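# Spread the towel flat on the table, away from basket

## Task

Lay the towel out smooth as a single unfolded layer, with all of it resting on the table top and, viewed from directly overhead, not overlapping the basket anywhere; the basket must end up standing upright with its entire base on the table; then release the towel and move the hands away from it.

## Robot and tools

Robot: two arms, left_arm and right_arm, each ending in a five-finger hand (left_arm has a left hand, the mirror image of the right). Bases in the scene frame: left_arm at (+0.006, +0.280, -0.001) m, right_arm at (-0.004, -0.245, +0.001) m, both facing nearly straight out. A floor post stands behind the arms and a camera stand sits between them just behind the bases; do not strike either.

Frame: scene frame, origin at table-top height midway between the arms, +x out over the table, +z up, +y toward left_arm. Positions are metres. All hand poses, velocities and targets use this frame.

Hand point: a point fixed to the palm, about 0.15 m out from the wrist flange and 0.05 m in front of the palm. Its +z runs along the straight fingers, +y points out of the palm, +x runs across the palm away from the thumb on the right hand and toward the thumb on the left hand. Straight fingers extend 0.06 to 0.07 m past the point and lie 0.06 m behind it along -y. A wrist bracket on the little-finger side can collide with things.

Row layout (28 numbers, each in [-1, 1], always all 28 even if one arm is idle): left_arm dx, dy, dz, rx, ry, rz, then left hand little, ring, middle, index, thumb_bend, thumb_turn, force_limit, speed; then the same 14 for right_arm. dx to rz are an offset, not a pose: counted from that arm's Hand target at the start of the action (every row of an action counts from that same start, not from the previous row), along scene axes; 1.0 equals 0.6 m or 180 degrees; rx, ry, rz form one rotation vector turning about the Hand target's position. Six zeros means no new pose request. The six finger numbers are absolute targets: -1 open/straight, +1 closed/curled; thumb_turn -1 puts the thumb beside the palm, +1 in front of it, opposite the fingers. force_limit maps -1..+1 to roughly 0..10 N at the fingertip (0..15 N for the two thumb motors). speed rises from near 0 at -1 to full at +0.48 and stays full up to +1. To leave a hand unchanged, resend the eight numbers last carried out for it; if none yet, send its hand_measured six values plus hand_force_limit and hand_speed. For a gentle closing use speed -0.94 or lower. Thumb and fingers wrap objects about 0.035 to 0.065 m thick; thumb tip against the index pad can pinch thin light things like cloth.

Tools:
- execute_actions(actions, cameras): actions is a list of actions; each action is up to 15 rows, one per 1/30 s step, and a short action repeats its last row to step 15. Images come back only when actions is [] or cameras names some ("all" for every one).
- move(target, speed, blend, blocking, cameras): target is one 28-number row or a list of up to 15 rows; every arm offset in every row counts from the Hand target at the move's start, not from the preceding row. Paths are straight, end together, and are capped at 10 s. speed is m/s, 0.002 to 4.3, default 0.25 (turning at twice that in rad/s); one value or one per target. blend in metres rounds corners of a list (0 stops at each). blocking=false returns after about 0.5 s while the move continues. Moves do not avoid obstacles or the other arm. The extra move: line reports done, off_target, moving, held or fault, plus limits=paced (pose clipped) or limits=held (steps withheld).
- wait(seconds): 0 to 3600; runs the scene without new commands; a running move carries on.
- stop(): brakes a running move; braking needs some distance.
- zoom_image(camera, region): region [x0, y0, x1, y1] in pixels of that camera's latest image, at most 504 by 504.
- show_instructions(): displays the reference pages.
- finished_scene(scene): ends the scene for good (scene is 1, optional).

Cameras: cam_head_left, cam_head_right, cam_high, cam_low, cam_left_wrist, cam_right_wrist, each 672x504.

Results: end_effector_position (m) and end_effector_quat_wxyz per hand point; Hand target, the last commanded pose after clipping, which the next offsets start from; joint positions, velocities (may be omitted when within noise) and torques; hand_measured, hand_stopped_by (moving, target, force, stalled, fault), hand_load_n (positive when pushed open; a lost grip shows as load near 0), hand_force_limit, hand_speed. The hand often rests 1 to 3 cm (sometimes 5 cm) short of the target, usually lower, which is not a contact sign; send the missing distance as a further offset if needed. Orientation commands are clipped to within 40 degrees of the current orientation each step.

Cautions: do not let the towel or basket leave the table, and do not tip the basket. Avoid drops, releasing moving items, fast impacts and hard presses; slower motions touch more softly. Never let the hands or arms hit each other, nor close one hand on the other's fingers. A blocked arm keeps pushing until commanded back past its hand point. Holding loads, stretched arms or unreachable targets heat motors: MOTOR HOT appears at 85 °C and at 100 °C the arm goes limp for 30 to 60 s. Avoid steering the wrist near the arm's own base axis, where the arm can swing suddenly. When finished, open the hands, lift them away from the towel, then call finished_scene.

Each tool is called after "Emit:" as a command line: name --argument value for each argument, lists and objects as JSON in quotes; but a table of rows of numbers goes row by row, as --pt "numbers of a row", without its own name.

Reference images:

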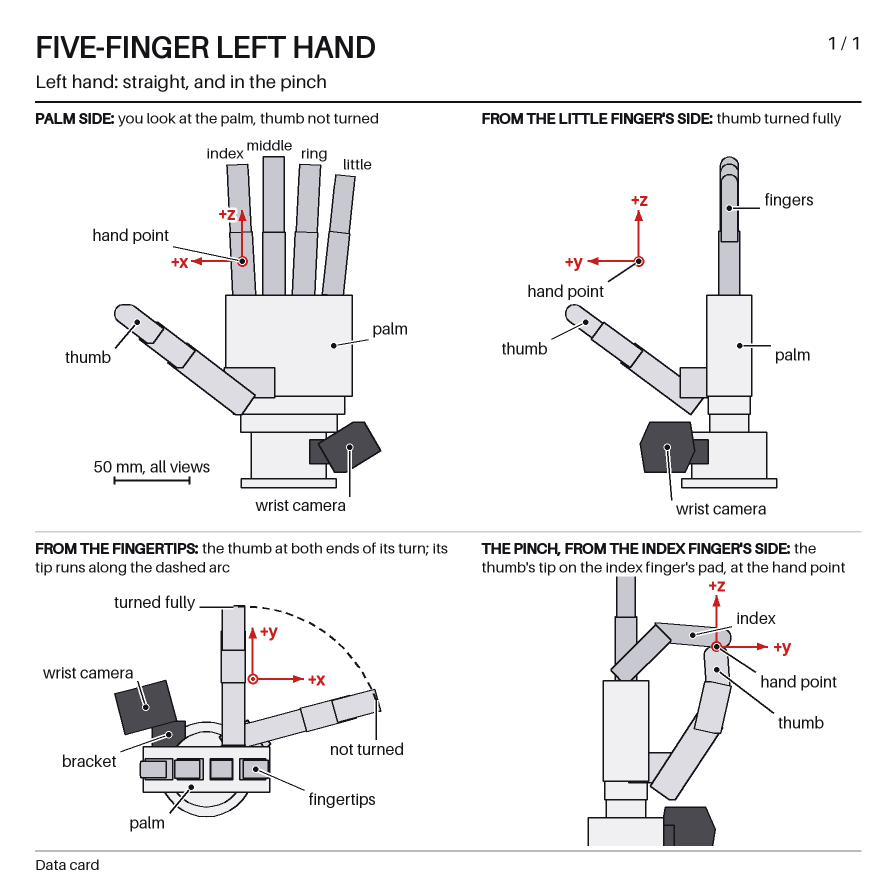

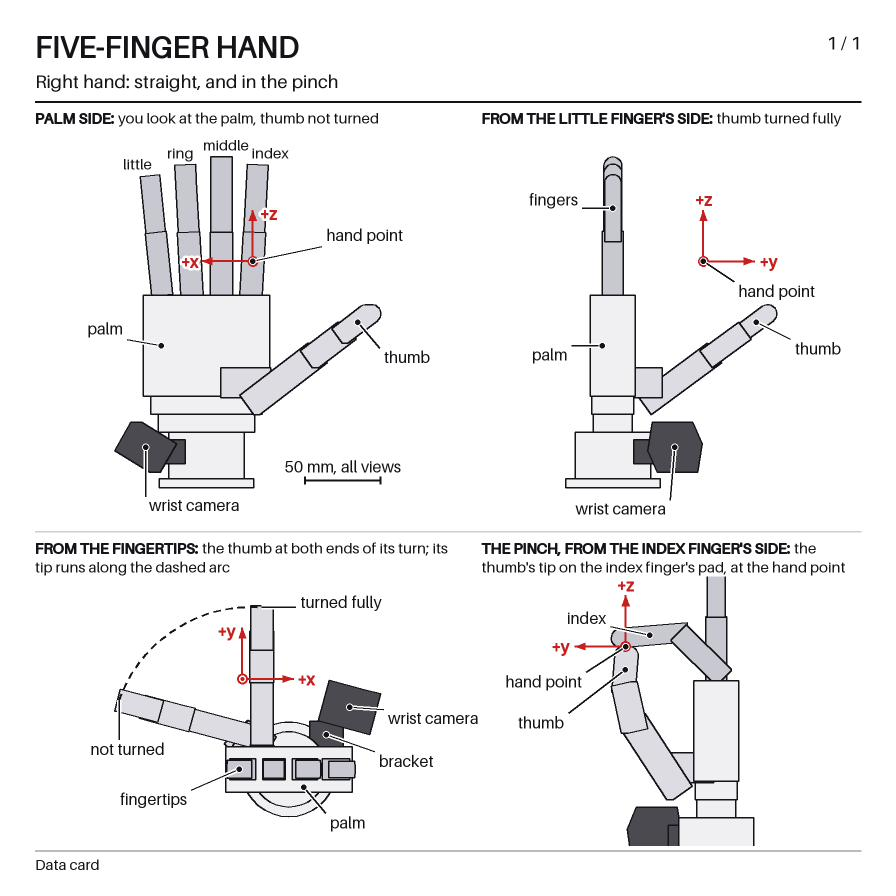

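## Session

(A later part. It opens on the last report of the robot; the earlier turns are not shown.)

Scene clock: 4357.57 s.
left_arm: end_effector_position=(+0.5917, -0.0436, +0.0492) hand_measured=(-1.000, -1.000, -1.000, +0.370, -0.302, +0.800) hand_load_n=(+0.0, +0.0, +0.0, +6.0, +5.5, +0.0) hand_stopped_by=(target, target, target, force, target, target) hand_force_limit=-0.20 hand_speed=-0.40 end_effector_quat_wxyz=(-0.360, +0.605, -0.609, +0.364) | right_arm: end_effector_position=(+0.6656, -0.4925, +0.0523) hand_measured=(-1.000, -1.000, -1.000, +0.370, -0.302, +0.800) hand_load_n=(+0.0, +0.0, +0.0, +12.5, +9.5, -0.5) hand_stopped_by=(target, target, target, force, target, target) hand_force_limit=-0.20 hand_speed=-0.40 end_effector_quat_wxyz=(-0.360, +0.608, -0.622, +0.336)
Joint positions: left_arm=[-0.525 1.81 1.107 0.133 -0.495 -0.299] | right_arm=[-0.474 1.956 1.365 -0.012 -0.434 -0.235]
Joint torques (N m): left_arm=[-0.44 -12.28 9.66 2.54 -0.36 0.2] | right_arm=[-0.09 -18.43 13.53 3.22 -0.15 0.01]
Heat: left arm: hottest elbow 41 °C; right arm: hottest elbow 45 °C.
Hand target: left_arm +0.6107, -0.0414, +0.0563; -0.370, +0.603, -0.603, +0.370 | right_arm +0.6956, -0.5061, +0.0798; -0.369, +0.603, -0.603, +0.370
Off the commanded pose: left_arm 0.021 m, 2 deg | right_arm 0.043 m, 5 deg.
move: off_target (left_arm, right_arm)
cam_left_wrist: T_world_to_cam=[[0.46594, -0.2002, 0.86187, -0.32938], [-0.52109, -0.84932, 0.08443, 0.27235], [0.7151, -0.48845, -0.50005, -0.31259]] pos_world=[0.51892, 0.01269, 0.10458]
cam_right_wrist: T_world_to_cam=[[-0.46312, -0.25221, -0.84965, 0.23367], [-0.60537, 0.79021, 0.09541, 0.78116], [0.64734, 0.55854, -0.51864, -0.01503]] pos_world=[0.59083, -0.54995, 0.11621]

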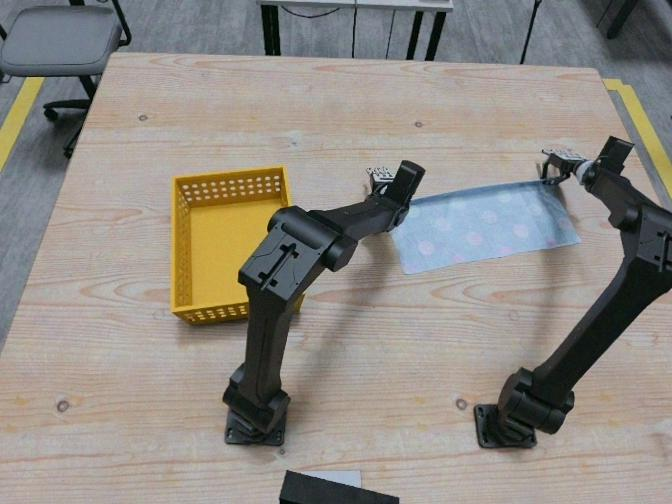

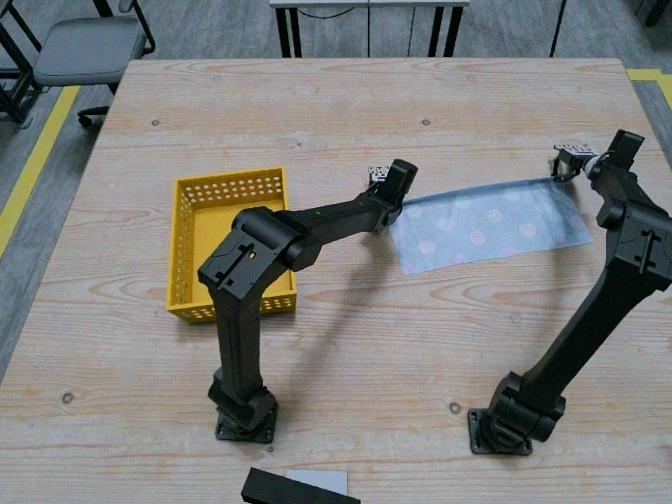

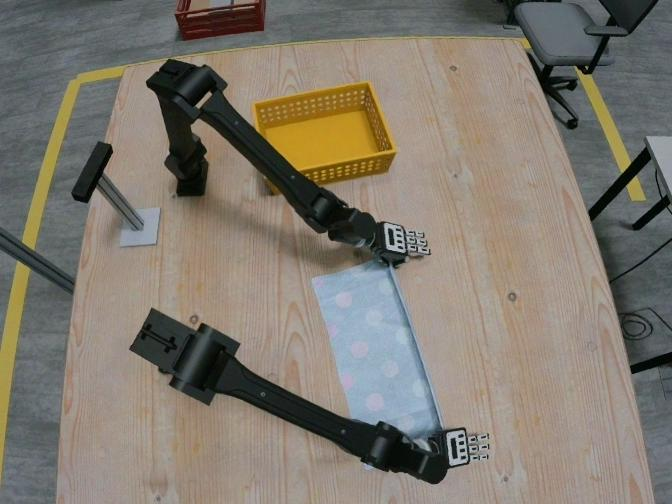

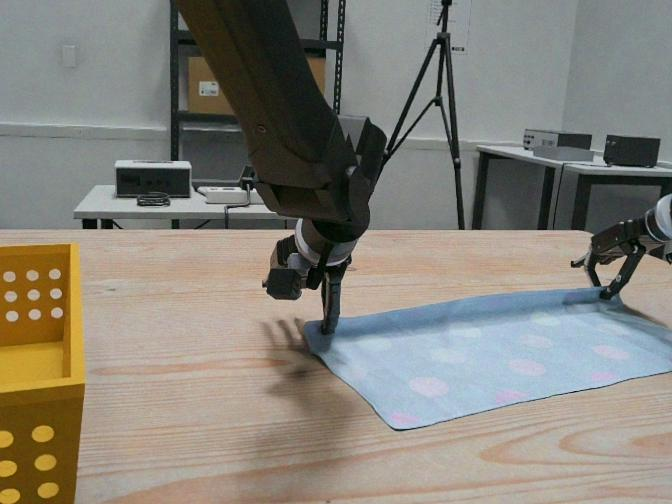

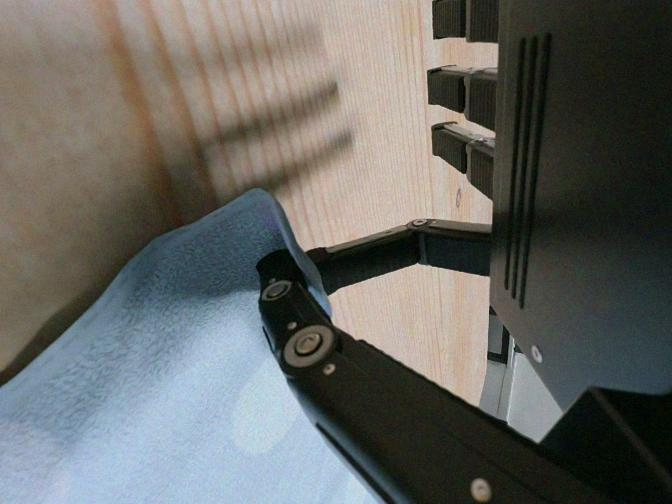

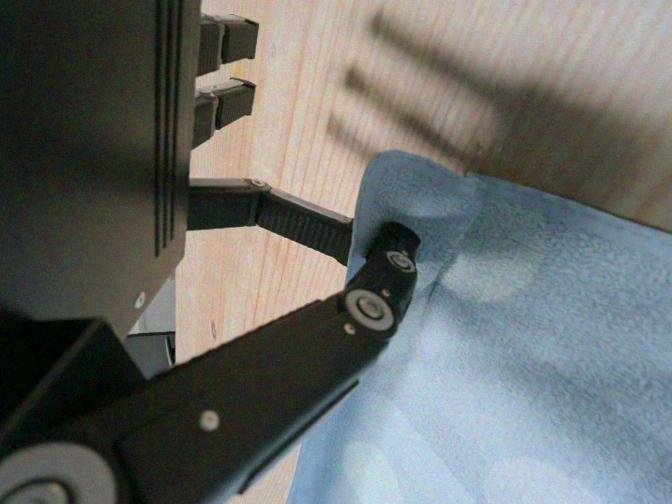

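Emit:
move --target '[0,0,0,0,0,0,-1,-1,-1,-0.3,-0.3,0.8,-0.2,-0.75,0,0,0,0,0,0,-1,-1,-1,-0.3,-0.3,0.8,-0.2,-0.75]' --speed 0.04 --cameras '["all"]'

Emit:
zoom_image --camera "cam_head_left" --region '[370, 160, 650, 290]'

Emit:
zoom_image --camera "cam_high" --region '[290, 240, 450, 480]'

Scene clock: 4372.37 s.
left_arm: end_effector_position=(+0.5945, -0.0378, +0.0490) hand_measured=(-1.000, -1.000, -1.000, -0.300, -0.300, +0.800) hand_load_n=(+0.0, -0.5, +0.0, +0.0, +0.0, +0.0) hand_stopped_by=(target, target, target, target, target, target) hand_force_limit=-0.20 hand_speed=-0.75 end_effector_quat_wxyz=(-0.363, +0.605, -0.609, +0.361) | right_arm: end_effector_position=(+0.6693, -0.4953, +0.0569) hand_measured=(-1.000, -1.000, -1.000, -0.300, -0.300, +0.800) hand_load_n=(+0.0, +0.0, +0.0, +0.0, +0.0, +0.0) hand_stopped_by=(target, target, target, target, target, target) hand_force_limit=-0.20 hand_speed=-0.75 end_effector_quat_wxyz=(-0.360, +0.607, -0.620, +0.342)
Joint positions: left_arm=[-0.516 1.81 1.107 0.133 -0.496 -0.29] | right_arm=[-0.474 1.956 1.374 -0.009 -0.429 -0.235]
Joint torques (N m): left_arm=[-1.03 -12.28 9.68 2.61 -0.34 0.11] | right_arm=[0.03 -18.37 13 2.99 -0.3 0.03]
Heat: left arm: hottest elbow 42 °C; right arm: hottest elbow 45 °C.
Hand target: left_arm +0.6107, -0.0415, +0.0564; -0.370, +0.603, -0.603, +0.370 | right_arm +0.6956, -0.5062, +0.0800; -0.369, +0.603, -0.603, +0.370
Off the commanded pose: left_arm 0.018 m, 1 deg | right_arm 0.036 m, 4 deg.
move: done
cam_left_wrist: T_world_to_cam=[[0.46646, -0.20491, 0.86048, -0.3298], [-0.51714, -0.8524, 0.07735, 0.27652], [0.71762, -0.48107, -0.50358, -0.31283]] pos_world=[0.52134, 0.01763, 0.10486]
cam_right_wrist: T_world_to_cam=[[-0.456, -0.2569, -0.85209, 0.23159], [-0.60311, 0.79327, 0.08359, 0.78579], [0.65446, 0.55202, -0.51667, -0.02155]] pos_world=[0.59363, -0.55195, 0.12052]

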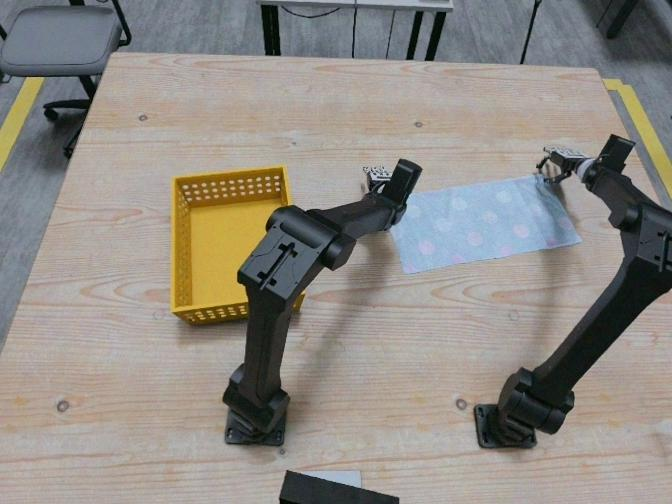

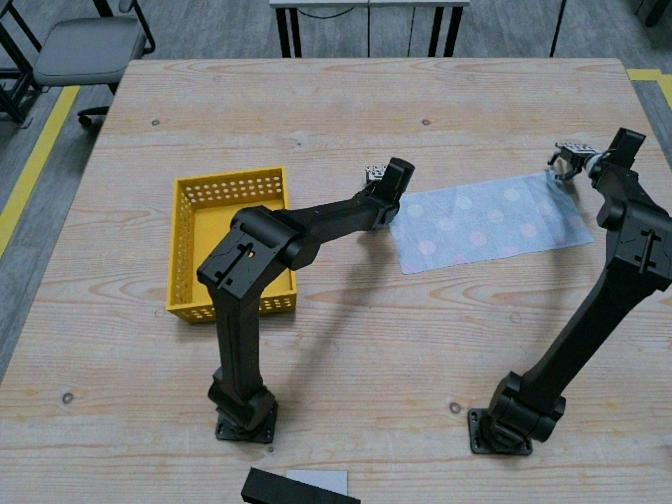

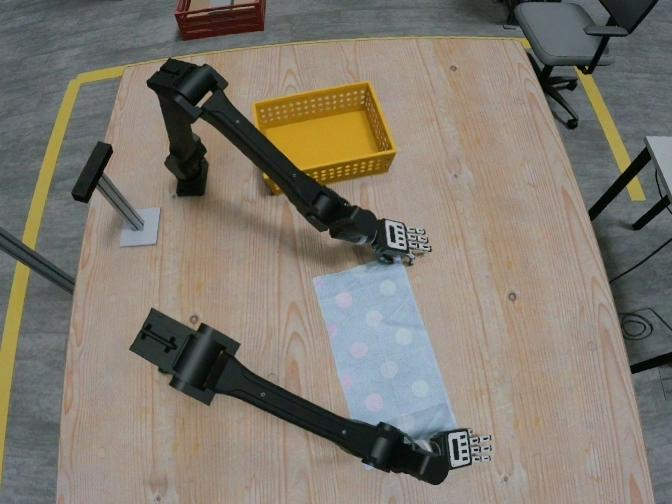

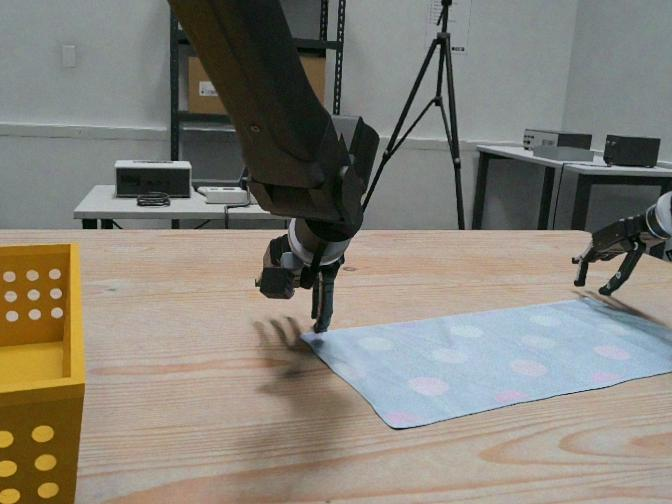

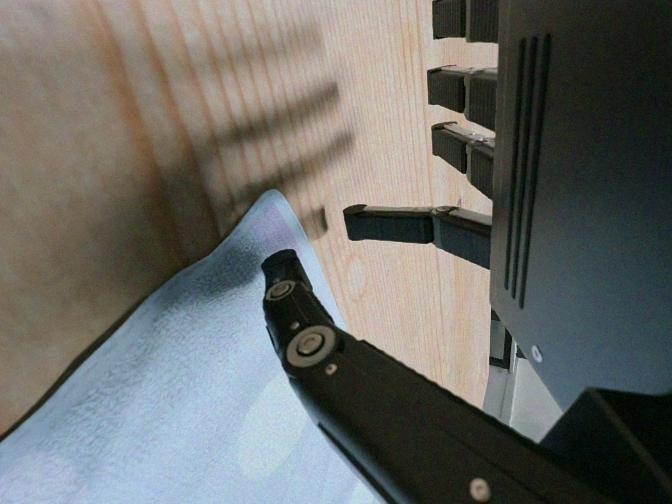

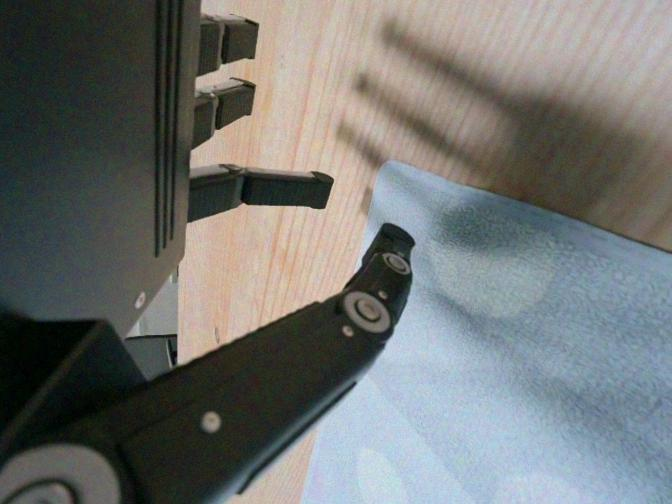

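Scaled by 1.800 from the camera's image (finer frame: 960x720).

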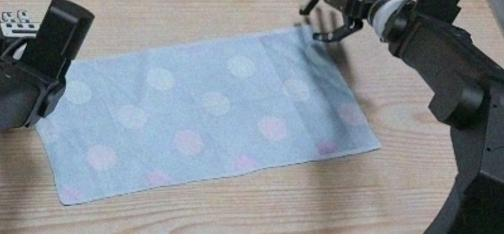

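Scaled by 2.100 from the camera's image (finer frame: 960x720).

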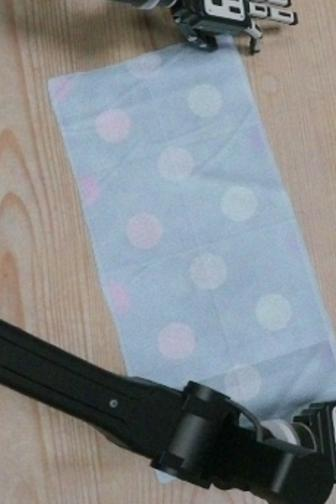

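Emit:
move --pt "0 0 0 0 0 0 -1 -1 -1 -1 -0.3 0.8 -0.2 -0.6 0 0 0 0 0 0 -1 -1 -1 -1 -0.3 0.8 -0.2 -0.6" --pt "-0.01 0 0.25 0 0 0 -1 -1 -1 -1 -0.3 0.8 -0.2 -0.6 -0.01 0 0.25 0 0 0 -1 -1 -1 -1 -0.3 0.8 -0.2 -0.6" --speed 0.1 --cameras '["cam_high","cam_low"]'

Emit:
move --pt "0 0.05 0.2 0 0 0 -1 -1 -1 -1 -0.3 0.8 -0.2 -0.6 0 -0.05 0.2 0 0 0 -1 -1 -1 -1 -0.3 0.8 -0.2 -0.6" --pt "-0.28 0.33 0.2 0 0 0 -1 -1 -1 -1 -0.3 0.8 -0.2 -0.6 -0.58 -0.08 0.15 0 0 0 -1 -1 -1 -1 -0.3 0.8 -0.2 -0.6" --speed 0.25 --blend 0.05 --cameras '["all"]'

Emit:
zoom_image --camera "cam_high" --region '[290, 240, 470, 490]'

Emit:
zoom_image --camera "cam_head_left" --region '[360, 150, 610, 290]'

Emit:
zoom_image --camera "cam_low" --region '[272, 270, 672, 450]'

Scene clock: 4385.23 s.
left_arm: end_effector_position=(+0.5944, -0.0367, +0.1831) hand_measured=(-1.000, -1.000, -1.000, -1.000, -0.300, +0.800) hand_load_n=(+0.0, +0.0, +0.0, +0.0, +0.0, +0.0) hand_stopped_by=(target, target, target, target, target, target) hand_force_limit=-0.20 hand_speed=-0.60 end_effector_quat_wxyz=(-0.364, +0.606, -0.610, +0.357) | right_arm: end_effector_position=(+0.6755, -0.4986, +0.1877) hand_measured=(-1.000, -1.000, -1.000, -1.000, -0.300, +0.800) hand_load_n=(+0.0, +0.0, +0.0, +0.0, +0.0, +0.0) hand_stopped_by=(target, target, target, target, target, target) hand_force_limit=-0.20 hand_speed=-0.60 end_effector_quat_wxyz=(-0.361, +0.607, -0.619, +0.344)
Joint positions: left_arm=[-0.516 1.63 1.271 -0.218 -0.5 -0.29] | right_arm=[-0.474 1.83 1.557 -0.314 -0.429 -0.235]
Joint torques (N m): left_arm=[-1.44 -13.04 11.69 1.68 -0.36 0.08] | right_arm=[-0.32 -20.19 14.45 1.4 -0.42 -0.01]
Heat: left arm: hottest elbow 42 °C; right arm: hottest elbow 46 °C.
Hand target: left_arm +0.6047, -0.0415, +0.2064; -0.370, +0.603, -0.603, +0.370 | right_arm +0.6896, -0.5061, +0.2299; -0.369, +0.603, -0.603, +0.370
Off the commanded pose: left_arm 0.026 m, 2 deg | right_arm 0.045 m, 4 deg.
move: off_target (left_arm, right_arm)

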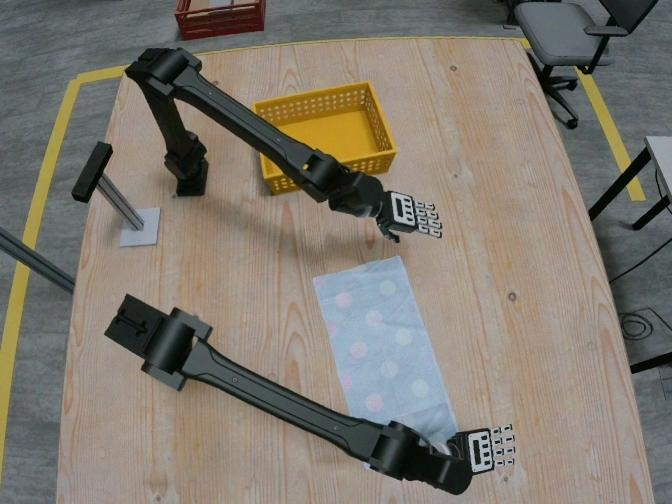

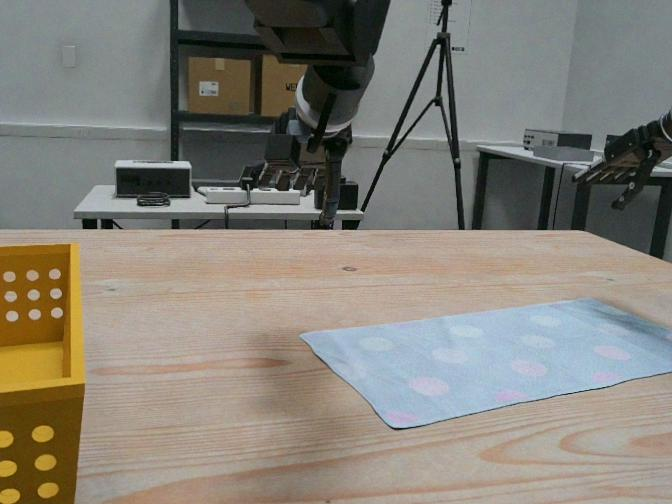

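Scene clock: 4388.17 s.
left_arm: end_effector_position=(+0.4386, +0.1519, +0.3309) hand_measured=(-1.000, -1.000, -1.000, -1.000, -0.300, +0.800) hand_load_n=(+0.0, +0.0, +0.0, +0.0, +0.0, +0.0) hand_stopped_by=(target, target, target, target, target, target) hand_force_limit=-0.20 hand_speed=-0.60 end_effector_quat_wxyz=(-0.369, +0.603, -0.598, +0.378) | right_arm: end_effector_position=(+0.3460, -0.5566, +0.3198) hand_measured=(-1.000, -1.000, -1.000, -1.000, -0.300, +0.800) hand_load_n=(+0.0, +0.0, +0.0, +0.0, +0.0, +0.0) hand_stopped_by=(target, target, target, target, target, target) hand_force_limit=-0.20 hand_speed=-0.60 end_effector_quat_wxyz=(-0.370, +0.602, -0.603, +0.371)
Joint positions: left_arm=[-0.267 0.943 1.017 -0.552 -0.282 -0.158] | right_arm=[-1.017 1.241 1.243 -0.779 -0.871 -0.646]
Joint torques (N m): left_arm=[-0.97 -4.42 8.65 1.85 -0.05 0.12] | right_arm=[-0.85 -11.28 9.35 1.17 -0.72 -0.04]
Heat: left arm: hottest elbow 42 °C; right arm: hottest elbow 46 °C.
Hand target: left_arm +0.4366, +0.1565, +0.3263; -0.370, +0.603, -0.603, +0.370 | right_arm +0.3415, -0.5542, +0.3199; -0.369, +0.603, -0.603, +0.370
Off the commanded pose: left_arm 0.007 m, 1 deg | right_arm 0.005 m, 0 deg.
move: done
cam_left_wrist: T_world_to_cam=[[0.43471, -0.1875, 0.88084, -0.45628], [-0.51767, -0.85237, 0.07404, 0.33719], [0.73692, -0.48817, -0.46759, 0.013]] pos_world=[0.36333, 0.20821, 0.38302]
cam_right_wrist: T_world_to_cam=[[-0.4013, -0.28588, -0.87019, 0.26312], [-0.60729, 0.79425, 0.01912, 0.64004], [0.68568, 0.53613, -0.49234, 0.3322]] pos_world=[0.26649, -0.61123, 0.38028]

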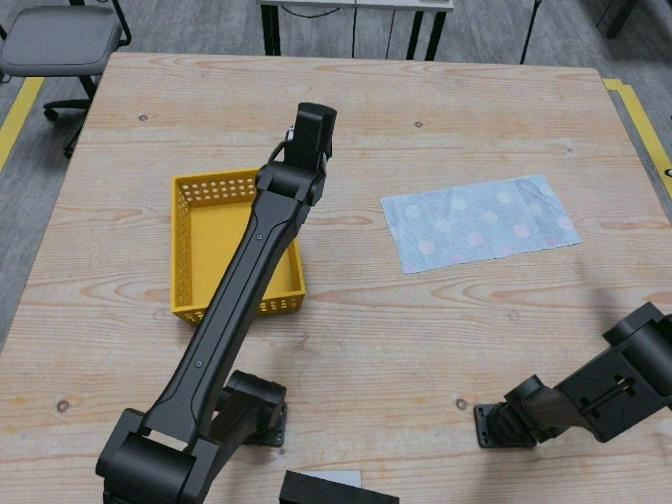

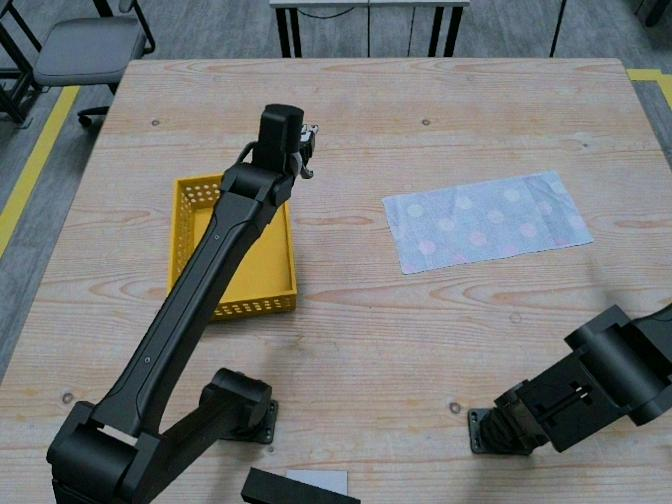

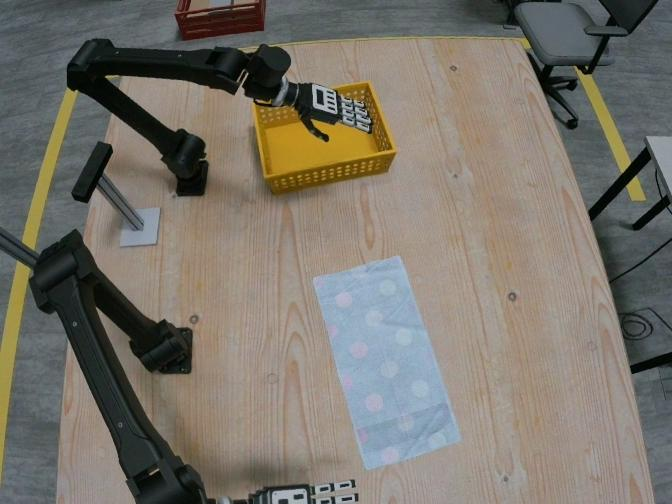

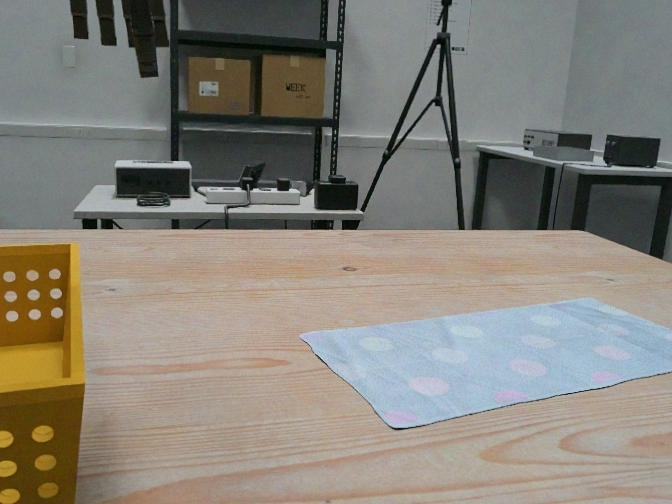

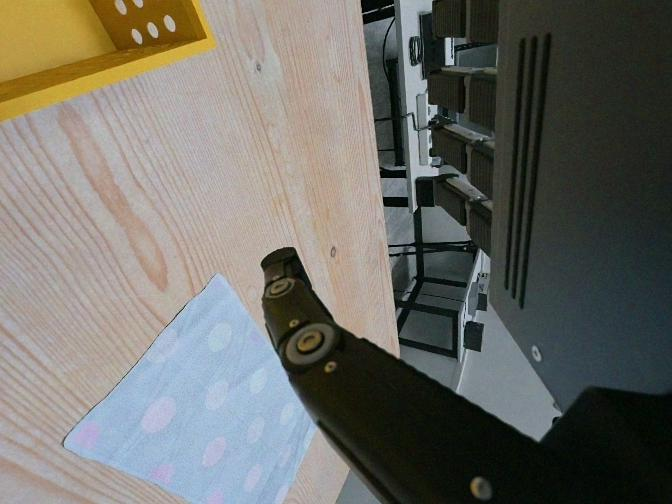

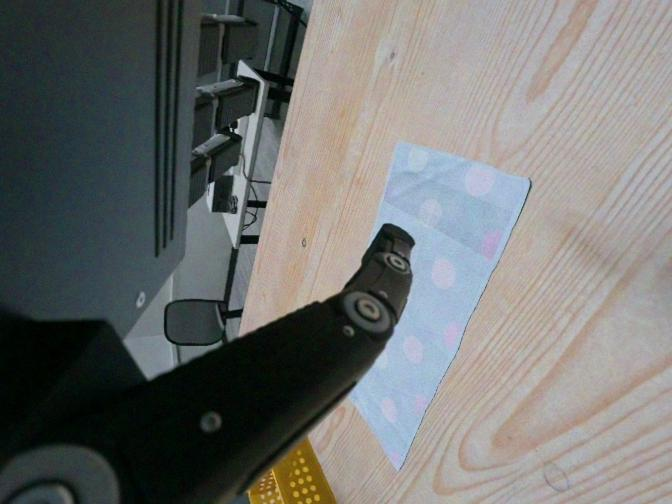

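Scaled by 2.016 from the camera's image (finer frame: 960x720).

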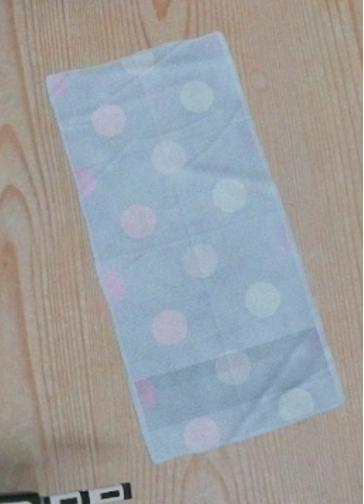

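Scaled by 2.016 from the camera's image (finer frame: 960x720).

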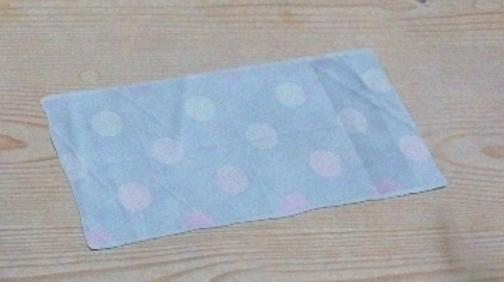

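Scaled by 1.260 from the camera's image (finer frame: 960x720).

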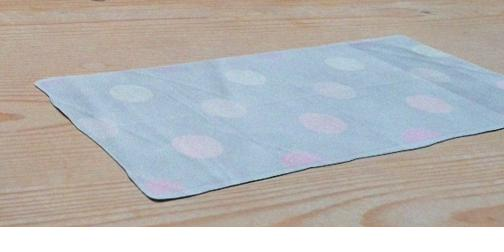

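Emit:
wait --seconds 1 --cameras '["cam_high"]'

Emit:
finished_scene

Scene clock: 4393.17 s.
left_arm: end_effector_position=(+0.4385, +0.1519, +0.3309) hand_measured=(-1.000, -1.000, -1.000, -1.000, -0.300, +0.800) hand_load_n=(+0.0, +0.0, +0.0, +0.0, +0.0, +0.0) hand_stopped_by=(target, target, target, target, target, target) hand_force_limit=-0.20 hand_speed=-0.60 end_effector_quat_wxyz=(-0.369, +0.602, -0.598, +0.377) | right_arm: end_effector_position=(+0.3460, -0.5566, +0.3198) hand_measured=(-1.000, -1.000, -1.000, -1.000, -0.300, +0.800) hand_load_n=(+0.0, +0.0, +0.0, +0.0, +0.0, +0.0) hand_stopped_by=(target, target, target, target, target, target) hand_force_limit=-0.20 hand_speed=-0.60 end_effector_quat_wxyz=(-0.370, +0.602, -0.602, +0.371)
Joint positions: left_arm=[-0.267 0.943 1.017 -0.552 -0.282 -0.157] | right_arm=[-1.017 1.241 1.243 -0.779 -0.871 -0.646]
Joint torques (N m): left_arm=[-0.97 -4.37 8.65 1.85 -0.04 0.11] | right_arm=[-0.73 -11.34 9.37 1.13 -0.71 -0.08]
Heat: left arm: hottest elbow 42 °C; right arm: hottest elbow 45 °C.
Hand target: left_arm +0.4366, +0.1566, +0.3263; -0.370, +0.603, -0.603, +0.370 | right_arm +0.3416, -0.5542, +0.3199; -0.369, +0.603, -0.603, +0.370
Off the commanded pose: left_arm 0.007 m, 1 deg | right_arm 0.005 m, 0 deg.
wait: 1.00 s; at rest from the start

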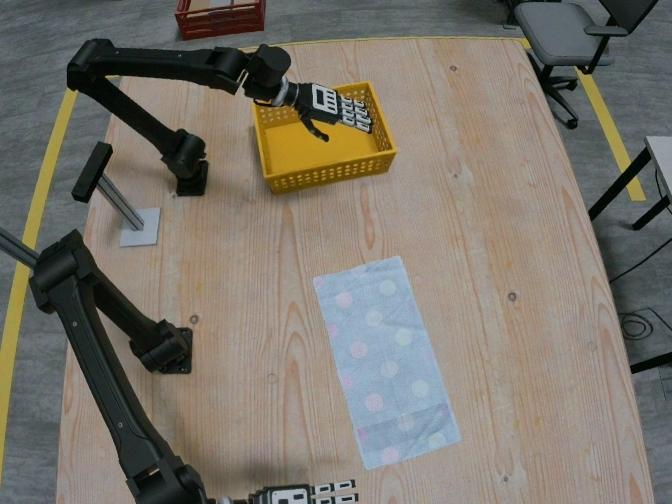

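The scene is finished: the task was done.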